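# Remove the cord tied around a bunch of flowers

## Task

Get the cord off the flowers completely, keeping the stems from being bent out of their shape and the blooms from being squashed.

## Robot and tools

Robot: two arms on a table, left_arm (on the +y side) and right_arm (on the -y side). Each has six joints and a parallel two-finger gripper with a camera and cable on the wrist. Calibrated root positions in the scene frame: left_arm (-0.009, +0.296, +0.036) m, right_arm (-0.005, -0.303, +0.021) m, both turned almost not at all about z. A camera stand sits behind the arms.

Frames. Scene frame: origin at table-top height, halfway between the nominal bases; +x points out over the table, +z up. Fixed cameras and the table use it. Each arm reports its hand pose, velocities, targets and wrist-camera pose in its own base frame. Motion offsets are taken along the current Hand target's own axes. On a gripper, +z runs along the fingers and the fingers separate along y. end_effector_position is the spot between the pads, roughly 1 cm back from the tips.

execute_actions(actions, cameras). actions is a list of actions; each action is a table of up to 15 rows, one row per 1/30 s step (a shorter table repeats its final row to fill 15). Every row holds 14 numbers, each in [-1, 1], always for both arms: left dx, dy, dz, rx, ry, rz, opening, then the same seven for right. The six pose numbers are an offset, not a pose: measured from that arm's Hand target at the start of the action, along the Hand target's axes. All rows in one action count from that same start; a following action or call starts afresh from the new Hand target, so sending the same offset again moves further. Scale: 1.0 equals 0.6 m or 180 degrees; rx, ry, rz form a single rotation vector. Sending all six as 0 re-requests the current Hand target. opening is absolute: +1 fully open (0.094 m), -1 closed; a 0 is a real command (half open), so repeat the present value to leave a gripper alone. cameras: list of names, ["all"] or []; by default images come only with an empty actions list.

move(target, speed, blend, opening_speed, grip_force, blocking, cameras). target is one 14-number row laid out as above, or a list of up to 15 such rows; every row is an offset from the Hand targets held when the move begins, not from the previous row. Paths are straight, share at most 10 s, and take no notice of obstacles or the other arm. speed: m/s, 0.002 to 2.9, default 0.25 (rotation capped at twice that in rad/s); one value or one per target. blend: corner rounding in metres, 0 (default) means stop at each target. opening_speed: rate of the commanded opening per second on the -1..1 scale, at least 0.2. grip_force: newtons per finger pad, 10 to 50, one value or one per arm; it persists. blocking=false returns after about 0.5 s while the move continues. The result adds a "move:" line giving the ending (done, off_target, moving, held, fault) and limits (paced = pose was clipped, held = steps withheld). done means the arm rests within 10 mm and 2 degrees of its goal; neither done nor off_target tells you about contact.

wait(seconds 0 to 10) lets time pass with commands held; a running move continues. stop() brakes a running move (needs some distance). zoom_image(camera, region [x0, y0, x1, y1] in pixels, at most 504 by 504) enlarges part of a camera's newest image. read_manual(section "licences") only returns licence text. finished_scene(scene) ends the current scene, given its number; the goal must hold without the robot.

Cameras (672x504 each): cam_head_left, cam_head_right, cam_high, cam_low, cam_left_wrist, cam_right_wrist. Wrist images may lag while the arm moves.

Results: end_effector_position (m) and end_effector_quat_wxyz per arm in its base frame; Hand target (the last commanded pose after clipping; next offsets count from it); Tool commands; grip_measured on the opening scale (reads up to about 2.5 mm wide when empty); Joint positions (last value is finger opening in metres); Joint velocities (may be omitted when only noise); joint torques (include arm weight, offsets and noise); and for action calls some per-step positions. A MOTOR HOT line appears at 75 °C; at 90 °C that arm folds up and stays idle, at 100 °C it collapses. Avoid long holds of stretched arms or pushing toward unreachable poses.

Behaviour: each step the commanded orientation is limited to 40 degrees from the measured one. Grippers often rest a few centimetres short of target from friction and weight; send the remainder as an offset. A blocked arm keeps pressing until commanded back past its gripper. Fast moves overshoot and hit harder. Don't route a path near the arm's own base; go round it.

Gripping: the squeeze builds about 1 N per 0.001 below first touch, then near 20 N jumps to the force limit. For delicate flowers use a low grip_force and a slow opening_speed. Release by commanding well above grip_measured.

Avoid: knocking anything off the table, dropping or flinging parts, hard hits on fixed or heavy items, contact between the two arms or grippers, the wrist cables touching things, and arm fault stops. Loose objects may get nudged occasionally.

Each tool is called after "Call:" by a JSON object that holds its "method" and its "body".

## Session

Call:
{"method": "execute_actions", "body": {"actions": []}}

Call:
{"method": "zoom_image", "body": {"camera": "cam_head_left", "region": [280, 100, 530, 310]}}

Call:
{"method": "zoom_image", "body": {"camera": "cam_high", "region": [200, 90, 450, 310]}}

Scene clock: 0.00 s.
left_arm: end_effector_position=(+0.3950, +0.0090, +0.0966) grip_measured=+1.000 end_effector_quat_wxyz=(+0.582, -0.014, +0.811, +0.050) | right_arm: end_effector_position=(+0.3960, -0.0461, +0.1169) grip_measured=+1.000 end_effector_quat_wxyz=(+0.619, +0.101, +0.776, -0.073)
Joint positions: left_arm=[-0.042 1.545 0.347 0.873 -0.138 0.022 0.094] | right_arm=[-0.019 1.557 0.338 0.988 0.222 0.063 0.094]
Joint velocities: within noise
Joint torques (N m): no reading
Heat: left arm: 31 °C; right arm: 31 °C.
Hand target: left_arm +0.3956, +0.0102, +0.0978; +0.583, -0.019, +0.811, +0.051 | right_arm +0.3967, -0.0471, +0.1195; +0.621, +0.100, +0.774, -0.077
Tool commands: left_gripper/opening=+1.0 right_gripper/opening=+1.0
camera_calibration:
cam_left_wrist: T_world_to_cam=[[0.0820946, -0.980893, -0.176379, 0.00115757], [-0.71248, 0.0659857, -0.698583, 0.393061], [0.696874, 0.183017, -0.693449, -0.076107], [0, 0, 0, 1]] pos_world=[0.33299, -0.0108721, 0.222014]
cam_right_wrist: T_world_to_cam=[[-0.229743, -0.962689, -0.142999, 0.0734023], [-0.58634, 0.254179, -0.769154, 0.38102], [0.776803, -0.0928617, -0.622859, -0.109047], [0, 0, 0, 1]] pos_world=[0.324979, -0.0363101, 0.235638]

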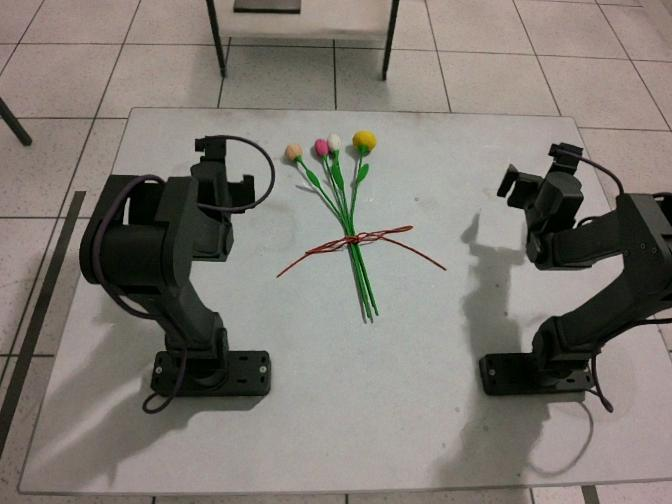

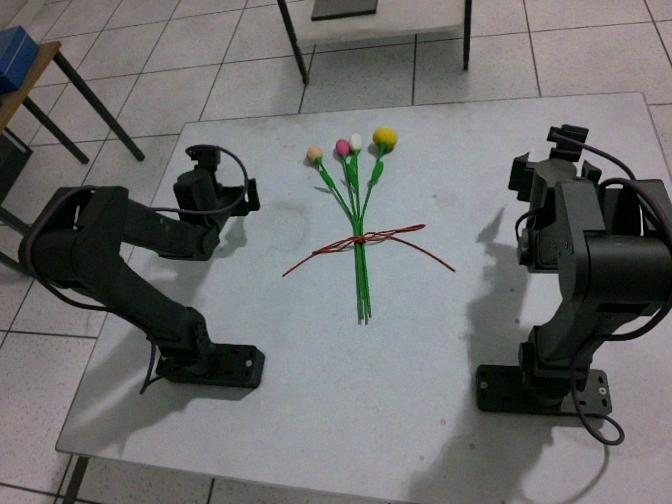

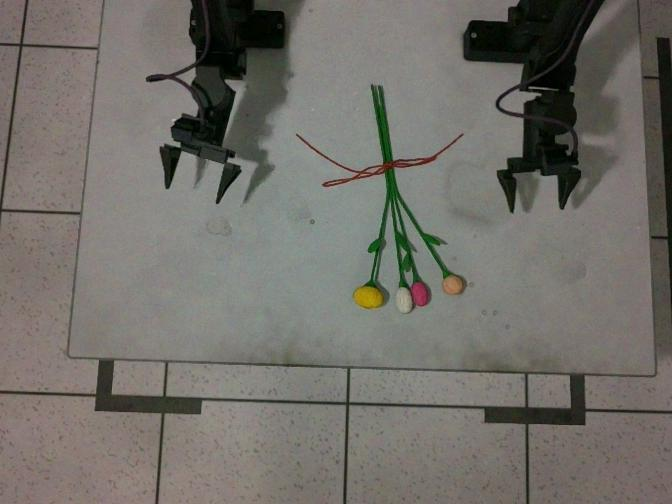

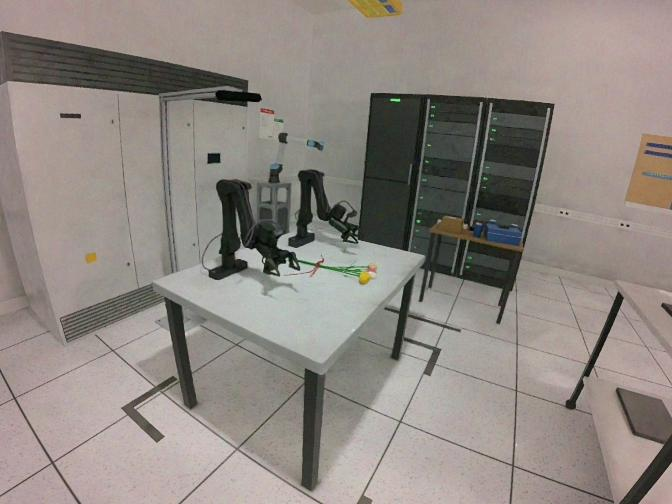

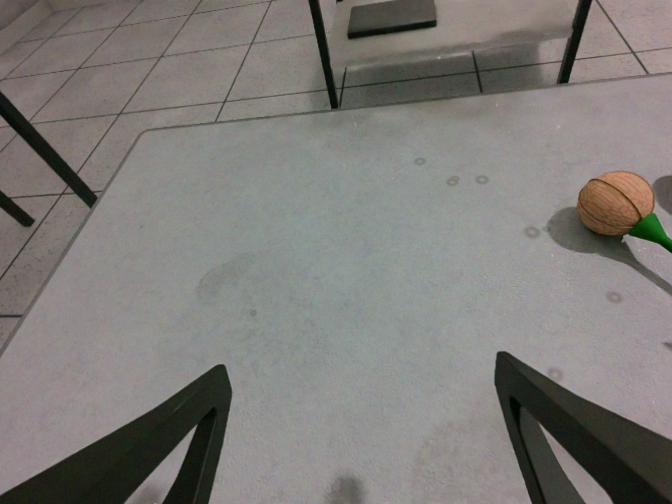

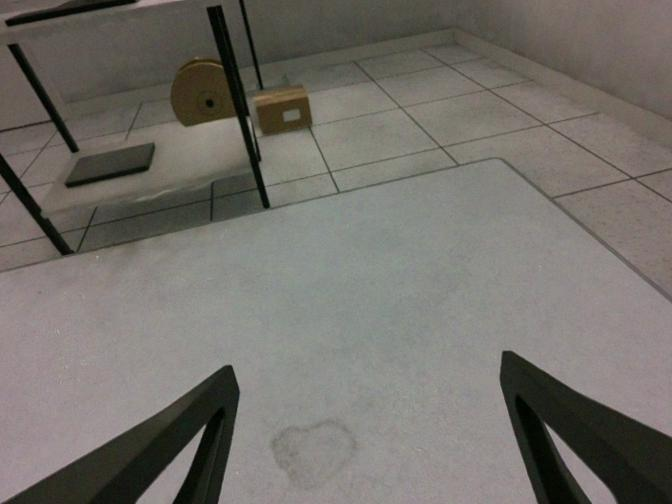

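Scaled by 2.016 from the camera's 672x504 image, which has a finer 960x720 frame.

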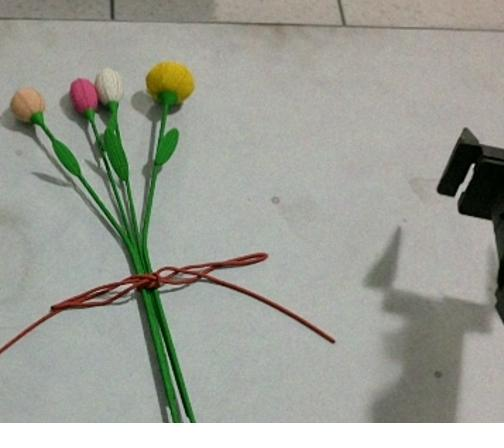

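Scaled by 2.016 from the camera's 672x504 image, which has a finer 960x720 frame.

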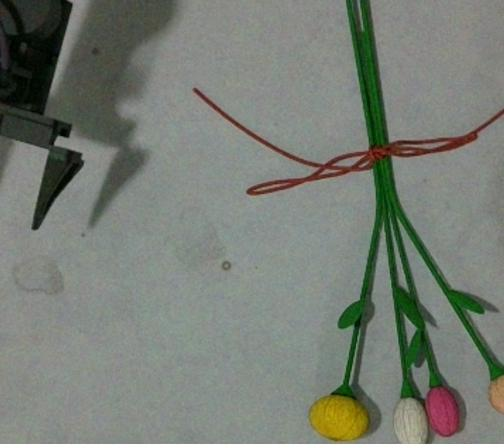

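Call:
{"method": "move", "body": {"target": [0.1713,-0.1988,-0.2467,0.1986,0.3583,0.243,0,0.1868,0.2805,-0.2988,-0.2614,0.3722,-0.3283,0], "speed": 0.3, "cameras": ["cam_left_wrist","cam_right_wrist","cam_head_left"]}}

Scene clock: 6.63 s.
left_arm: end_effector_position=(+0.2353, -0.1164, +0.0379) grip_measured=+0.003 end_effector_quat_wxyz=(+0.012, +0.396, +0.918, +0.009) | right_arm: end_effector_position=(+0.2437, +0.1595, +0.0476) grip_measured=+0.002 end_effector_quat_wxyz=(+0.000, -0.461, +0.888, -0.008)
Joint positions: left_arm=[-0.477 1.582 0.959 -0.925 -0.02 0.338 0.047] | right_arm=[0.586 1.698 1.126 -1 0.016 -0.371 0.047]
Joint torques (N m): left_arm=[-0.38 -5.04 9.05 -0.03 0.15 0.11] | right_arm=[0.31 -7.72 7.41 0.11 -0.09 -0.09]
Heat: left arm: 32 °C; right arm: 32 °C.
Hand target: left_arm +0.2337, -0.1208, +0.0399; +0.000, +0.407, +0.913, +0.000 | right_arm +0.2459, +0.1662, +0.0501; +0.000, -0.469, +0.883, +0.000
Off the commanded pose: left_arm 0.005 m, 2 deg | right_arm 0.007 m, 2 deg.
move: done
camera_calibration:
cam_left_wrist: T_world_to_cam=[[-0.793739, -0.604749, -0.0652517, 0.126555], [-0.568526, 0.699472, 0.433033, 0.243469], [-0.216235, 0.380812, -0.899013, 0.263187], [0, 0, 0, 1]] pos_world=[0.29578, -0.19399, 0.139436]
cam_right_wrist: T_world_to_cam=[[0.738503, -0.673654, -0.0283294, -0.0610801], [-0.59287, -0.668806, 0.448558, 0.277001], [-0.32112, -0.314466, -0.893305, 0.300963], [0, 0, 0, 1]] pos_world=[0.305979, 0.238756, 0.14287]
Images, in order (width x height): cam_head_left 672x504, cam_left_wrist 672x504, cam_right_wrist 672x504.

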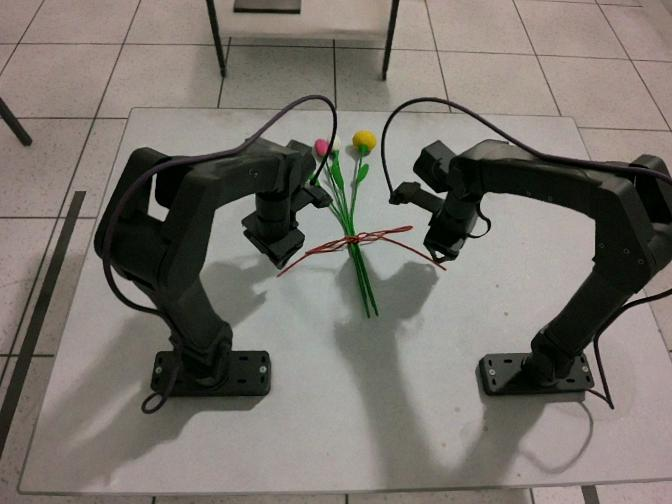

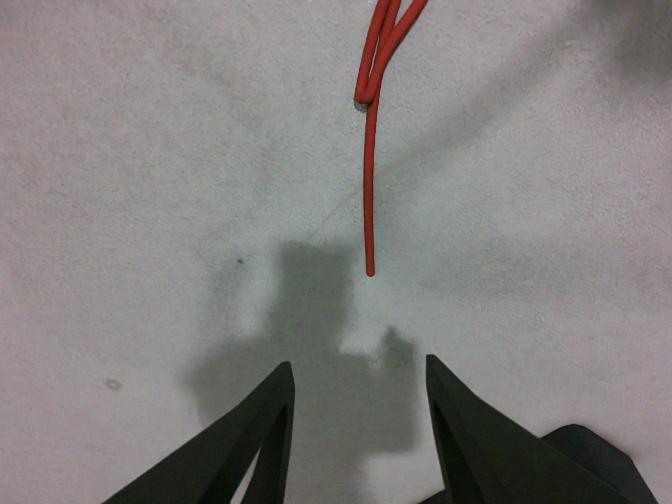

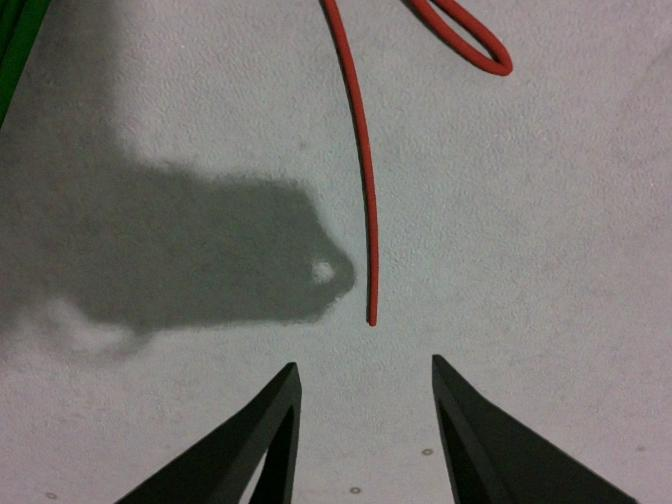

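Call:
{"method": "move", "body": {"target": [-0.047,-0.007,0.085,0,0,0,-0.2,-0.007,-0.01,0.085,0,0,0,-0.2], "speed": 0.15, "cameras": ["cam_left_wrist","cam_right_wrist"]}}

Scene clock: 8.57 s.
left_arm: end_effector_position=(+0.2473, -0.1376, -0.0085) grip_measured=-0.197 end_effector_quat_wxyz=(-0.001, +0.413, +0.911, +0.010) | right_arm: end_effector_position=(+0.2516, +0.1648, +0.0043) grip_measured=-0.198 end_effector_quat_wxyz=(-0.003, -0.467, +0.884, -0.009)
Joint positions: left_arm=[-0.524 1.767 0.959 -0.767 -0.02 0.328 0.038] | right_arm=[0.586 1.804 1.066 -0.839 0.016 -0.385 0.038]
Joint torques (N m): left_arm=[-0.43 -6.28 7.09 0.3 0.14 -0.14] | right_arm=[-0.72 -8.76 4.46 0.44 -0.08 -0.08]
Heat: left arm: 32 °C; right arm: 32 °C.
Hand target: left_arm +0.2494, -0.1445, -0.0111; +0.000, +0.407, +0.913, +0.000 | right_arm +0.2532, +0.1663, -0.0010; +0.000, -0.469, +0.883, +0.000
Off the commanded pose: left_arm 0.008 m, 1 deg | right_arm 0.006 m, 1 deg.
move: done
camera_calibration:
cam_left_wrist: T_world_to_cam=[[-0.816726, -0.574492, -0.0540161, 0.13014], [-0.532336, 0.714041, 0.454712, 0.278535], [-0.222659, 0.40013, -0.888999, 0.236394], [0, 0, 0, 1]] pos_world=[0.307197, -0.218709, 0.0905302]
cam_right_wrist: T_world_to_cam=[[0.747616, -0.663471, -0.0296173, -0.0685466], [-0.581662, -0.675651, 0.452952, 0.30288], [-0.320531, -0.321407, -0.891043, 0.267542], [0, 0, 0, 1]] pos_world=[0.313176, 0.245153, 0.0991708]
Images, in order (width x height): cam_left_wrist 672x504, cam_right_wrist 672x504.

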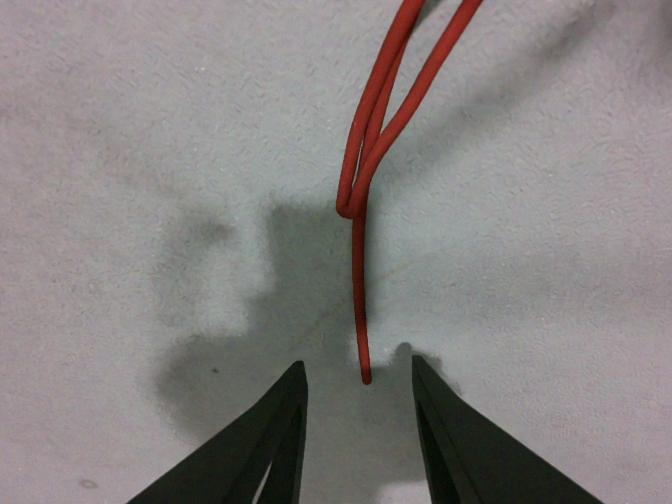

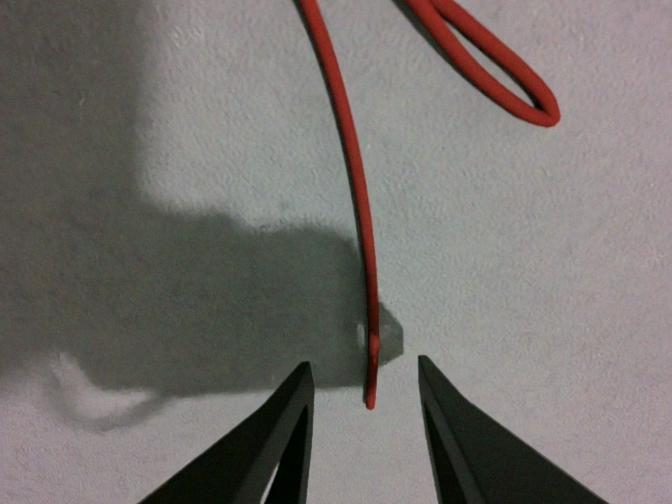

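Call:
{"method": "move", "body": {"target": [-0.01,0,0.028,0,0,0,-0.2,-0.006,0,0.027,0,0,0,-0.2], "speed": 0.08, "cameras": ["cam_left_wrist","cam_right_wrist"]}}

Scene clock: 11.73 s.
left_arm: end_effector_position=(+0.2535, -0.1429, -0.0232) grip_measured=-0.197 end_effector_quat_wxyz=(+0.002, +0.412, +0.911, +0.010) | right_arm: end_effector_position=(+0.2539, +0.1670, -0.0082) grip_measured=-0.198 end_effector_quat_wxyz=(-0.002, -0.467, +0.884, -0.007)
Joint positions: left_arm=[-0.529 1.822 0.959 -0.706 -0.02 0.322 0.038] | right_arm=[0.586 1.839 1.054 -0.792 0.013 -0.385 0.038]
Joint torques (N m): left_arm=[-0.55 -6.42 6.41 0.33 0.14 -0.13] | right_arm=[-0.36 -8.18 4.07 0.55 -0.06 -0.05]
Heat: left arm: 32 °C; right arm: 32 °C.
Hand target: left_arm +0.2533, -0.1490, -0.0279; +0.000, +0.407, +0.913, +0.000 | right_arm +0.2553, +0.1694, -0.0171; +0.001, -0.469, +0.883, +0.000
Off the commanded pose: left_arm 0.008 m, 1 deg | right_arm 0.009 m, 1 deg.
move: done
camera_calibration:
cam_left_wrist: T_world_to_cam=[[-0.815727, -0.575655, -0.0566715, 0.130845], [-0.535713, 0.714887, 0.449387, 0.293123], [-0.218178, 0.396937, -0.891538, 0.225164], [0, 0, 0, 1]] pos_world=[0.31289, -0.223604, 0.0764318]
cam_right_wrist: T_world_to_cam=[[0.747564, -0.663399, -0.0323865, -0.0692046], [-0.581162, -0.676943, 0.451662, 0.311453], [-0.321556, -0.318824, -0.891601, 0.257607], [0, 0, 0, 1]] pos_world=[0.315574, 0.247057, 0.08677]
Images, in order (width x height): cam_left_wrist 672x504, cam_right_wrist 672x504.

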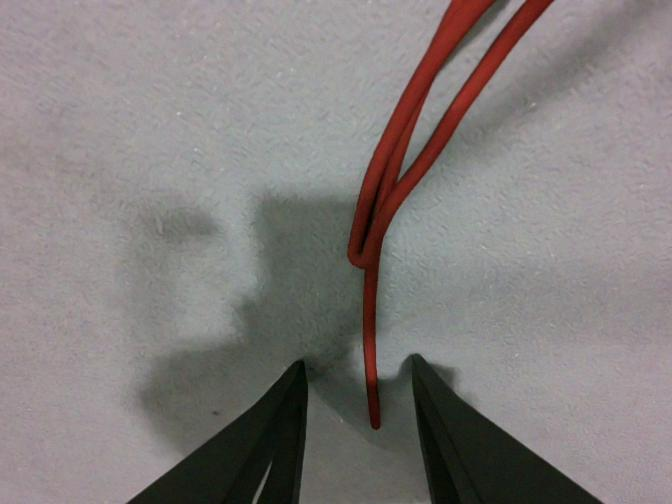

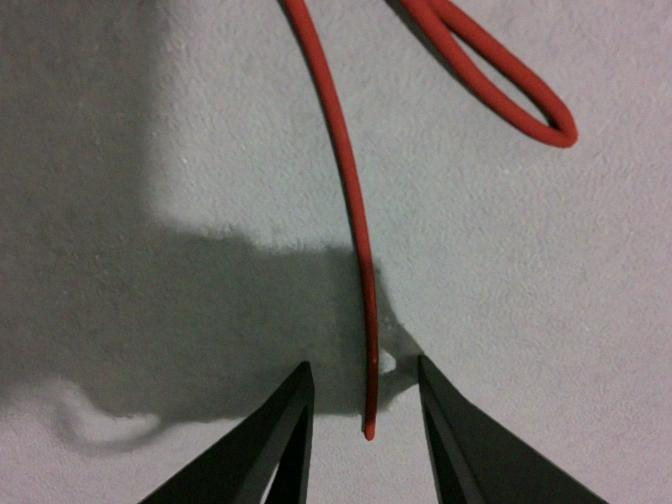

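Call:
{"method": "move", "body": {"target": [0,0,0.004,0,0,0,-1,0,0,-0.003,0,0,0,-1], "speed": 0.1, "grip_force": 50, "opening_speed": 1.5, "cameras": ["cam_left_wrist","cam_right_wrist"]}}

Scene clock: 13.10 s.
left_arm: end_effector_position=(+0.2551, -0.1438, -0.0232) grip_measured=-0.968 end_effector_quat_wxyz=(+0.006, +0.412, +0.911, +0.009) | right_arm: end_effector_position=(+0.2534, +0.1690, -0.0082) grip_measured=-0.969 end_effector_quat_wxyz=(-0.001, -0.467, +0.884, -0.001)
Joint positions: left_arm=[-0.529 1.822 0.959 -0.698 -0.02 0.32 0.002] | right_arm=[0.586 1.839 1.054 -0.788 0.003 -0.386 0.001]
Joint torques (N m): left_arm=[-0.57 -5.98 6.06 0.36 0.13 -0.12] | right_arm=[-0.36 -8.5 4.31 0.47 -0.05 -0.04]
Heat: left arm: 32 °C; right arm: 32 °C.
Hand target: left_arm +0.2533, -0.1490, -0.0303; +0.000, +0.407, +0.913, +0.000 | right_arm +0.2553, +0.1694, -0.0153; +0.001, -0.469, +0.883, +0.000
Off the commanded pose: left_arm 0.009 m, 1 deg | right_arm 0.007 m, 0 deg.
move: done
camera_calibration:
cam_left_wrist: T_world_to_cam=[[-0.81445, -0.577133, -0.0599003, 0.131088], [-0.5398, 0.715785, 0.443022, 0.295775], [-0.212807, 0.393154, -0.894507, 0.22394], [0, 0, 0, 1]] pos_world=[0.31408, -0.224098, 0.0771336]
cam_right_wrist: T_world_to_cam=[[0.748448, -0.66186, -0.0420372, -0.0681102], [-0.578577, -0.682623, 0.446402, 0.312873], [-0.324151, -0.309787, -0.893844, 0.257201], [0, 0, 0, 1]] pos_world=[0.31537, 0.248172, 0.0873672]
Images, in order (width x height): cam_left_wrist 672x504, cam_right_wrist 672x504.

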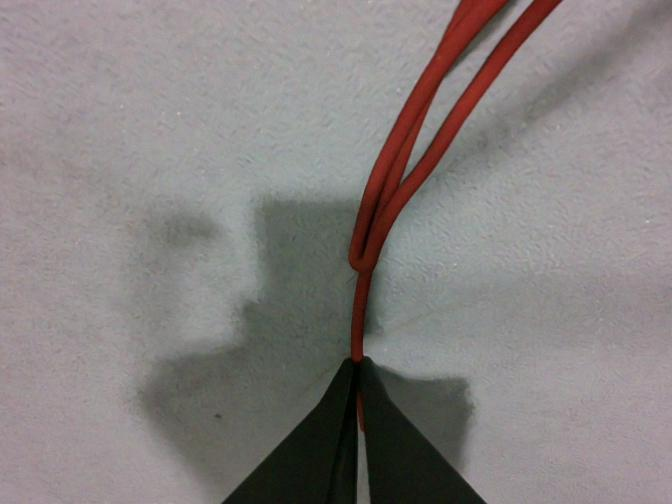

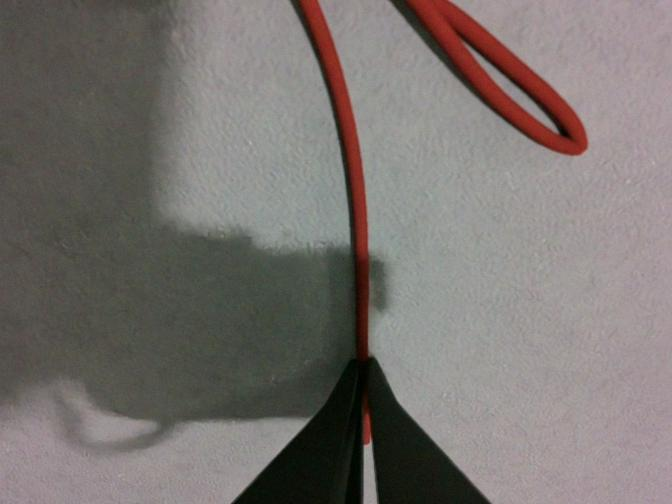

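Call:
{"method": "move", "body": {"target": [0.26,0.267,-0.02,0,0,0,-1,0.304,-0.214,-0.013,0,0,0,-1], "speed": 0.1, "cameras": ["cam_head_left","cam_high"]}}

Call:
{"method": "zoom_image", "body": {"camera": "cam_head_left", "region": [280, 190, 430, 330]}}

Call:
{"method": "zoom_image", "body": {"camera": "cam_high", "region": [330, 70, 460, 230]}}

Scene clock: 17.40 s.
left_arm: end_effector_position=(+0.2674, +0.0752, -0.0188) grip_measured=-0.968 end_effector_quat_wxyz=(+0.005, +0.398, +0.917, +0.009) | right_arm: end_effector_position=(+0.2553, -0.0516, -0.0091) grip_measured=-0.969 end_effector_quat_wxyz=(-0.005, -0.465, +0.886, +0.003)
Joint positions: left_arm=[0.265 1.753 0.893 -0.692 -0.009 1.084 0.002] | right_arm=[-0.203 1.696 0.872 -0.758 0.001 -1.169 0.001]
Joint torques (N m): left_arm=[0.06 -6.35 7.82 0.02 0.03 0.12] | right_arm=[-0.5 -7.84 5.68 0.23 0.06 -0.1]
Heat: left arm: 32 °C; right arm: 32 °C.
Hand target: left_arm +0.2683, +0.0740, -0.0183; +0.000, +0.407, +0.913, +0.000 | right_arm +0.2598, -0.0537, -0.0077; +0.001, -0.469, +0.883, +0.000
Off the commanded pose: left_arm 0.001 m, 2 deg | right_arm 0.005 m, 1 deg.
move: done
Images, in order (width x height): cam_head_left 672x504, cam_high 672x504.

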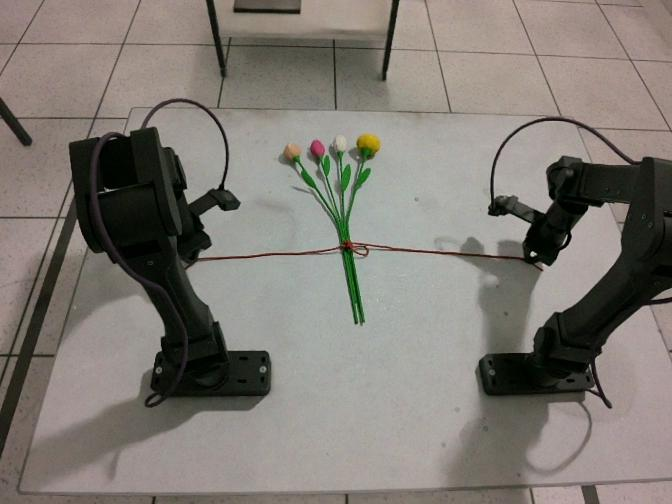

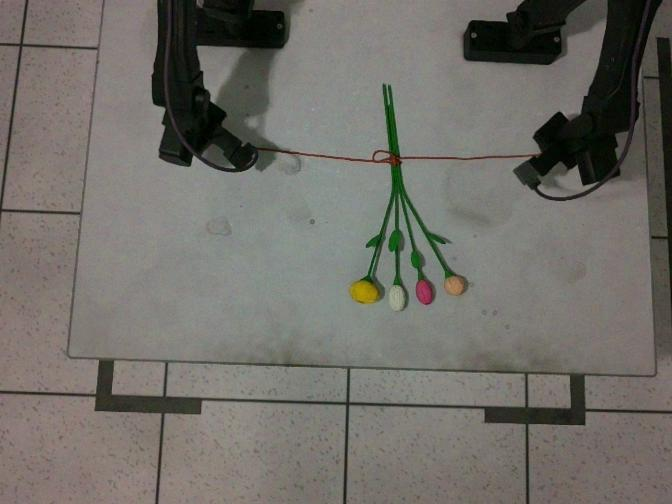

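Scaled by 3.360 from the camera's 672x504 image, which has a finer 960x720 frame.

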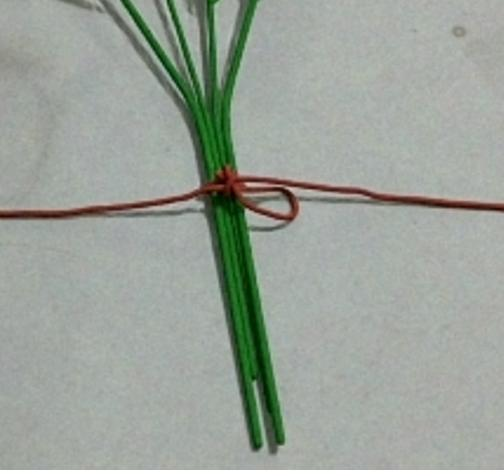

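Scaled by 3.150 from the camera's 672x504 image, which has a finer 960x720 frame.

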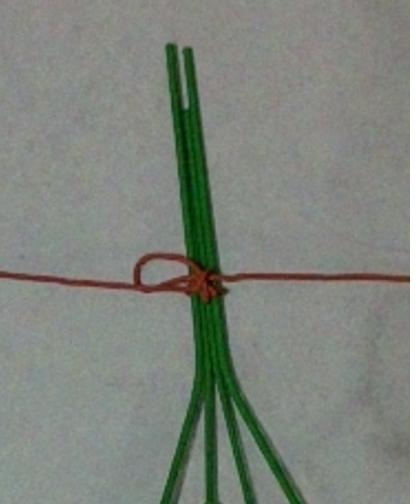

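Call:
{"method": "move", "body": {"target": [0.04,0.036,0,0,0,0,-1,0.085,-0.056,0,0,0,0,-1], "speed": 0.08, "cameras": ["cam_head_left","cam_high"]}}

Call:
{"method": "zoom_image", "body": {"camera": "cam_head_left", "region": [280, 190, 430, 330]}}

Call:
{"method": "zoom_image", "body": {"camera": "cam_high", "region": [330, 70, 460, 230]}}

Scene clock: 19.60 s.
left_arm: end_effector_position=(+0.2698, +0.1076, -0.0169) grip_measured=-0.968 end_effector_quat_wxyz=(+0.009, +0.399, +0.917, +0.015) | right_arm: end_effector_position=(+0.2547, -0.1125, -0.0084) grip_measured=-0.969 end_effector_quat_wxyz=(-0.002, -0.465, +0.886, -0.002)
Joint positions: left_arm=[0.37 1.779 0.934 -0.692 -0.009 1.191 0.002] | right_arm=[-0.416 1.746 0.935 -0.758 0.006 -1.382 0.001]
Joint torques (N m): left_arm=[0.27 -6.02 8.06 -0.05 0.03 0.12] | right_arm=[-0.46 -7.32 6.65 0.14 0.01 -0.1]
Heat: left arm: 32 °C; right arm: 32 °C.
Hand target: left_arm +0.2682, +0.1064, -0.0183; +0.000, +0.407, +0.913, +0.000 | right_arm +0.2591, -0.1148, -0.0079; +0.000, -0.469, +0.883, +0.000
Off the commanded pose: left_arm 0.002 m, 2 deg | right_arm 0.005 m, 1 deg.
move: done
Images, in order (width x height): cam_head_left 672x504, cam_high 672x504.

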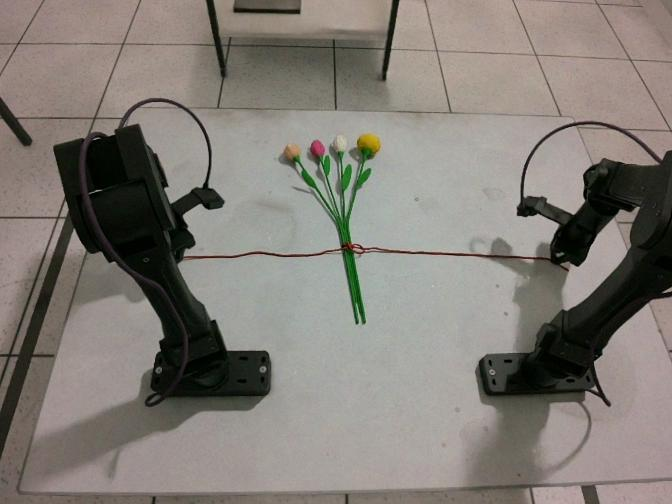

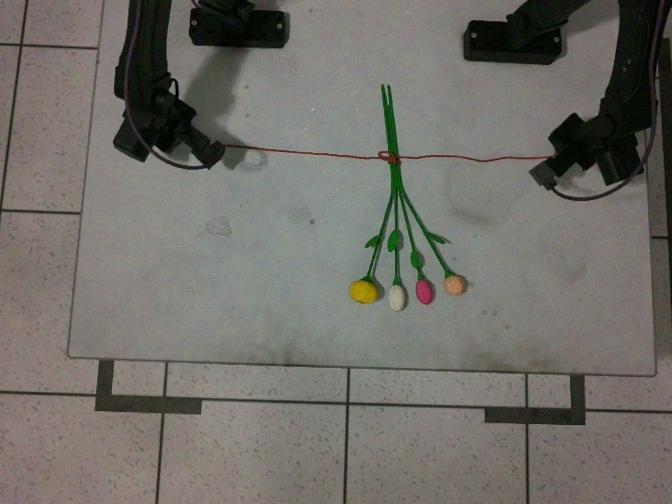

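Scaled by 3.360 from the camera's 672x504 image, which has a finer 960x720 frame.

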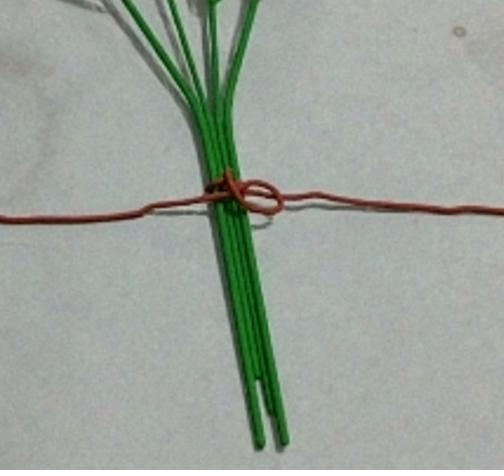

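Scaled by 3.150 from the camera's 672x504 image, which has a finer 960x720 frame.

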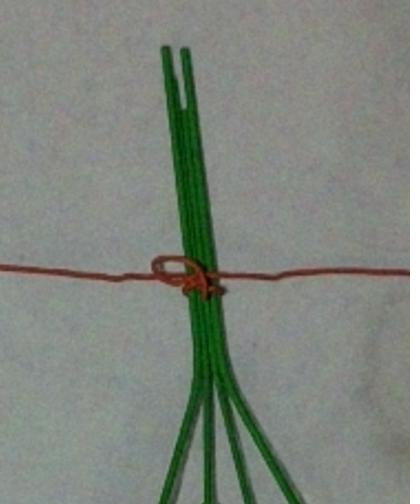

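Call:
{"method": "move", "body": {"target": [0.013,0.012,0,0,0,0,-1,0.066,-0.044,0,0,0,0,-1], "speed": 0.08, "cameras": ["cam_head_left","cam_high"]}}

Call:
{"method": "zoom_image", "body": {"camera": "cam_head_left", "region": [280, 190, 430, 330]}}

Call:
{"method": "zoom_image", "body": {"camera": "cam_high", "region": [350, 120, 430, 200]}}

Scene clock: 21.53 s.
left_arm: end_effector_position=(+0.2708, +0.1178, -0.0168) grip_measured=-0.968 end_effector_quat_wxyz=(+0.009, +0.400, +0.916, +0.016) | right_arm: end_effector_position=(+0.2565, -0.1607, -0.0077) grip_measured=-0.969 end_effector_quat_wxyz=(+0.000, -0.464, +0.886, -0.006)
Joint positions: left_arm=[0.402 1.793 0.952 -0.693 -0.009 1.225 0.002] | right_arm=[-0.56 1.82 1.031 -0.772 0.006 -1.525 0.001]
Joint torques (N m): left_arm=[0.46 -6.16 8.09 -0.06 0.03 0.12] | right_arm=[-0.39 -8.14 6.74 0.1 0.02 -0.1]
Heat: left arm: 33 °C; right arm: 32 °C.
Hand target: left_arm +0.2683, +0.1170, -0.0183; +0.000, +0.407, +0.913, +0.000 | right_arm +0.2588, -0.1623, -0.0079; +0.000, -0.469, +0.883, +0.000
Off the commanded pose: left_arm 0.003 m, 2 deg | right_arm 0.003 m, 1 deg.
move: done
Images, in order (width x height): cam_head_left 672x504, cam_high 672x504.

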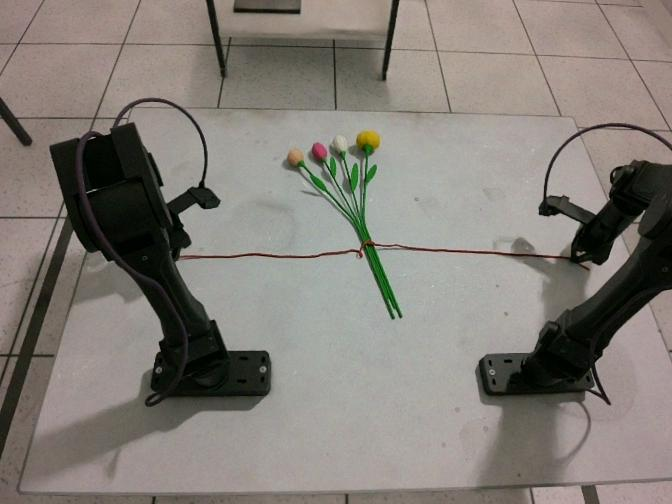

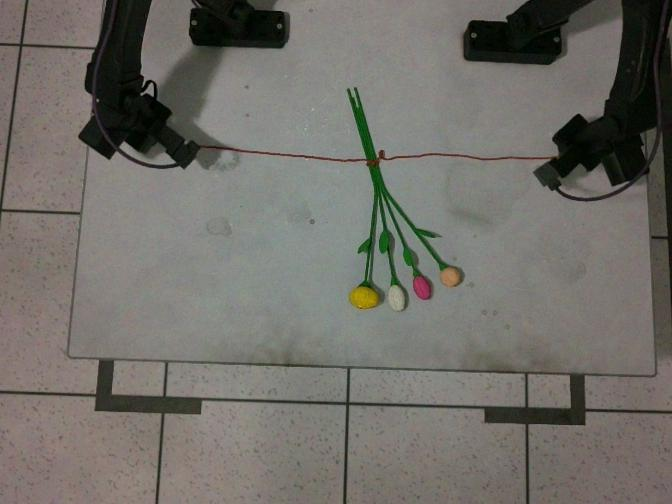

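Scaled by 3.360 from the camera's 672x504 image, which has a finer 960x720 frame.

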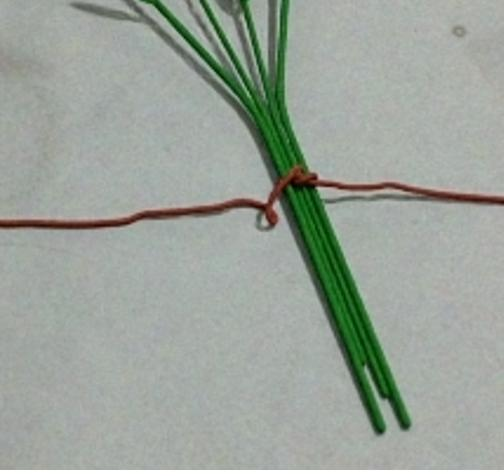

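Scaled by 6.300 from the camera's 672x504 image, which has a finer 960x720 frame.

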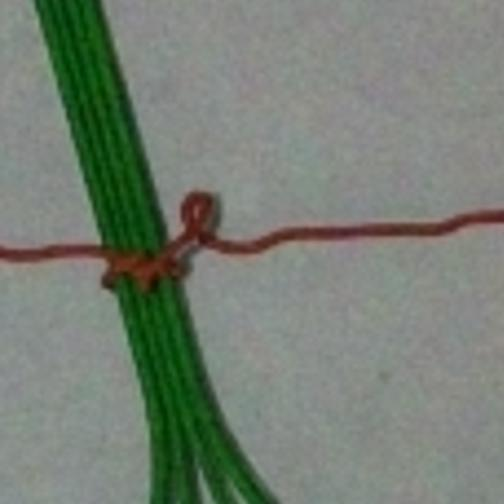

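Call:
{"method": "move", "body": {"target": [[0,0,0,0,0,0,-0.4,0,0,0,0,0,0,-0.4],[0,0,-0.08,0,0,0,-0.4,0,0,-0.063,0,0,0,-0.4],[-0.4895,-0.2183,-0.1,0,0,-0.367,-0.4,-0.564,0.3395,-0.063,0,0,0.644,-0.4]], "speed": [0.2,0.2,0.4], "cameras": ["all"]}}

Scene clock: 29.70 s.
left_arm: end_effector_position=(+0.3686, -0.1910, +0.0472) grip_measured=-0.403 end_effector_quat_wxyz=(+0.015, -0.146, +0.989, -0.012) | right_arm: end_effector_position=(+0.2756, +0.2334, +0.0317) grip_measured=-0.402 end_effector_quat_wxyz=(-0.006, +0.491, +0.871, +0.011)
Joint positions: left_arm=[-0.48 2.12 1.695 -1.108 0.002 -0.772 0.028] | right_arm=[0.691 1.953 1.385 -0.986 -0.019 1.718 0.028]
Joint torques (N m): left_arm=[0.16 -9.32 9.51 -0.06 0.04 -0.15] | right_arm=[-0.03 -10.02 7.35 0.07 0.16 0.14]
Heat: left arm: 33 °C; right arm: 33 °C.
Hand target: left_arm +0.3673, -0.1890, +0.0416; +0.000, -0.157, +0.988, +0.000 | right_arm +0.2792, +0.2321, +0.0303; +0.000, +0.499, +0.866, +0.001
Off the commanded pose: left_arm 0.006 m, 3 deg | right_arm 0.004 m, 2 deg.
move: off_target (left_arm)
camera_calibration:
cam_left_wrist: T_world_to_cam=[[0.186521, -0.982373, -0.0123871, -0.248109], [-0.891278, -0.174502, 0.418535, 0.320188], [-0.413319, -0.0670252, -0.908116, 0.316303], [0, 0, 0, 1]] pos_world=[0.462389, -0.166662, 0.150157]
cam_right_wrist: T_world_to_cam=[[-0.913313, -0.40366, -0.0540134, 0.357729], [-0.381114, 0.800379, 0.462759, -0.0492954], [-0.143566, 0.443229, -0.884837, 0.0942924], [0, 0, 0, 1]] pos_world=[0.321469, 0.142063, 0.125567]

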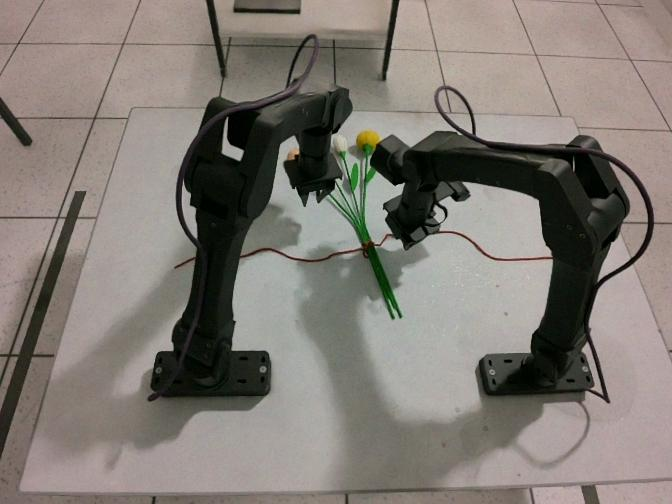

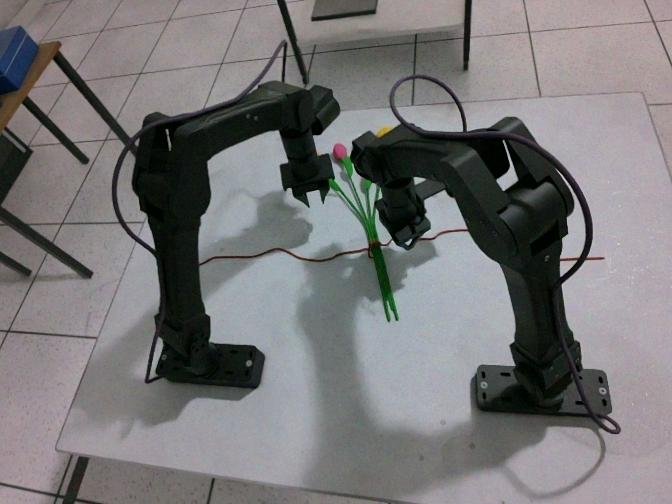

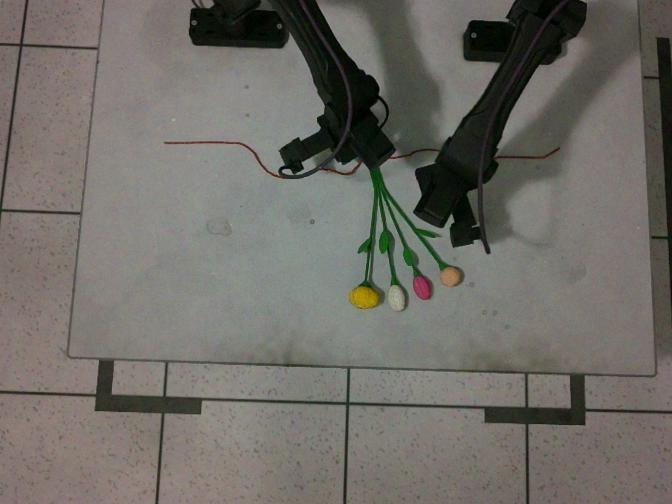

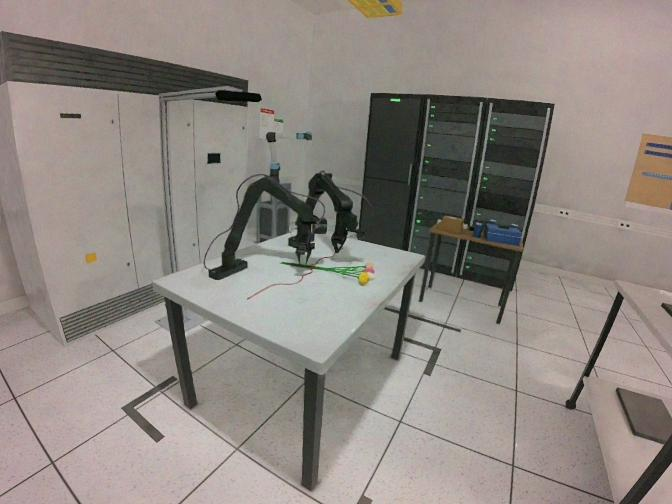

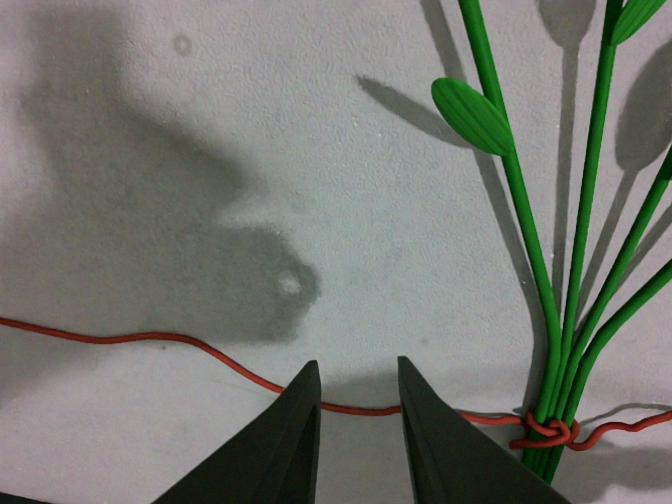

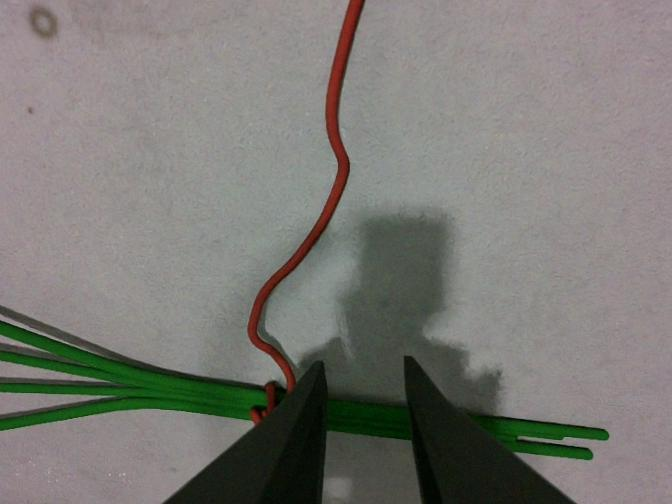

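Call:
{"method": "move", "body": {"target": [[0,0,0,0,0,0,-0.2,-0.092,0.018,0.02,0,0,0,-0.3],[0,0,0,0,0,0,-0.2,-0.092,0.018,0.063,0,0,0,-0.3]], "speed": 0.12, "blend": [0.01,0], "cameras": ["cam_right_wrist"]}}

Scene clock: 32.77 s.
left_arm: end_effector_position=(+0.3686, -0.1910, +0.0472) grip_measured=-0.203 end_effector_quat_wxyz=(+0.015, -0.146, +0.989, -0.012) | right_arm: end_effector_position=(+0.3169, +0.1932, +0.0024) grip_measured=-0.302 end_effector_quat_wxyz=(-0.004, +0.501, +0.865, +0.011)
Joint positions: left_arm=[-0.48 2.12 1.695 -1.108 0.002 -0.772 0.037] | right_arm=[0.536 2.03 1.372 -0.897 -0.019 1.586 0.033]
Joint torques (N m): left_arm=[0.14 -9.29 9.52 -0.06 0.04 -0.17] | right_arm=[0.1 -10.86 4.42 0.37 0.16 -0.06]
Heat: left arm: 33 °C; right arm: 33 °C.
Hand target: left_arm +0.3673, -0.1890, +0.0416; +0.000, -0.157, +0.988, +0.000 | right_arm +0.3162, +0.1897, -0.0075; +0.000, +0.500, +0.866, +0.001
Off the commanded pose: left_arm 0.006 m, 3 deg | right_arm 0.011 m, 1 deg.
move: off_target (left_arm, right_arm); blend cut to 0 m at target 1
camera_calibration:
cam_right_wrist: T_world_to_cam=[[-0.922208, -0.382598, -0.0561466, 0.37638], [-0.363819, 0.809256, 0.461239, 0.00495436], [-0.131032, 0.445785, -0.885498, 0.0875434], [0, 0, 0, 1]] pos_world=[0.360374, 0.100967, 0.0963668]
Images, in order (width x height): cam_right_wrist 672x504.

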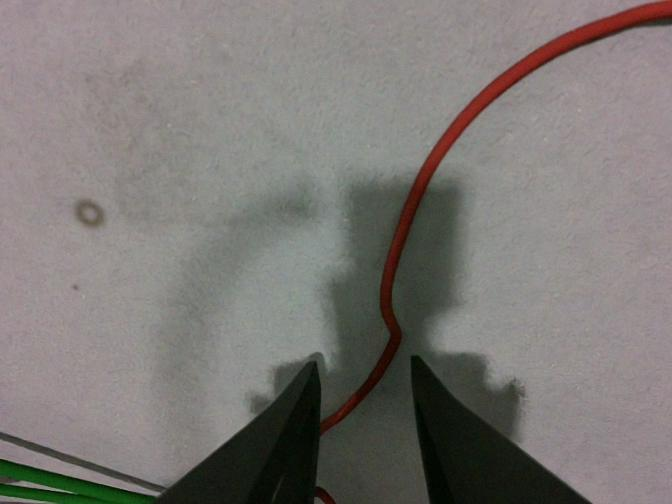

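Call:
{"method": "move", "body": {"target": [0,0,0,0,0,0,-0.2,-0.008,-0.015,0.022,0,0,0,-0.3], "speed": 0.08, "cameras": ["cam_right_wrist"]}}

Scene clock: 34.03 s.
left_arm: end_effector_position=(+0.3686, -0.1910, +0.0472) grip_measured=-0.203 end_effector_quat_wxyz=(+0.015, -0.146, +0.989, -0.012) | right_arm: end_effector_position=(+0.3107, +0.1895, -0.0079) grip_measured=-0.302 end_effector_quat_wxyz=(-0.006, +0.499, +0.866, +0.009)
Joint positions: left_arm=[-0.48 2.12 1.695 -1.108 0.002 -0.772 0.037] | right_arm=[0.536 2.026 1.321 -0.856 -0.019 1.582 0.033]
Joint torques (N m): left_arm=[0.14 -9.25 9.52 -0.05 0.04 -0.15] | right_arm=[-0.9 -11.03 2.99 0.56 0.16 -0.07]
Heat: left arm: 33 °C; right arm: 33 °C.
Hand target: left_arm +0.3673, -0.1890, +0.0416; +0.000, -0.157, +0.988, +0.000 | right_arm +0.3109, +0.1811, -0.0207; +0.000, +0.500, +0.866, +0.001
Off the commanded pose: left_arm 0.006 m, 3 deg | right_arm 0.015 m, 1 deg.
move: off_target (left_arm, right_arm)
camera_calibration:
cam_right_wrist: T_world_to_cam=[[-0.920663, -0.387028, -0.0508817, 0.369079], [-0.365479, 0.808843, 0.46065, 0.0110833], [-0.137129, 0.4427, -0.886122, 0.0818102], [0, 0, 0, 1]] pos_world=[0.355067, 0.0976621, 0.0861677]
Images, in order (width x height): cam_right_wrist 672x504.

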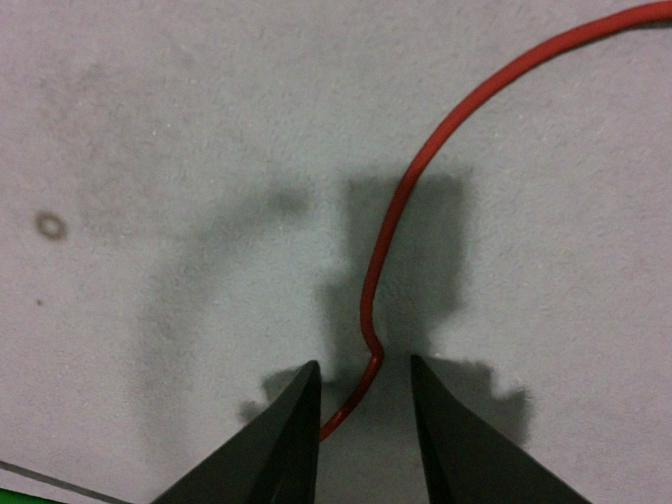

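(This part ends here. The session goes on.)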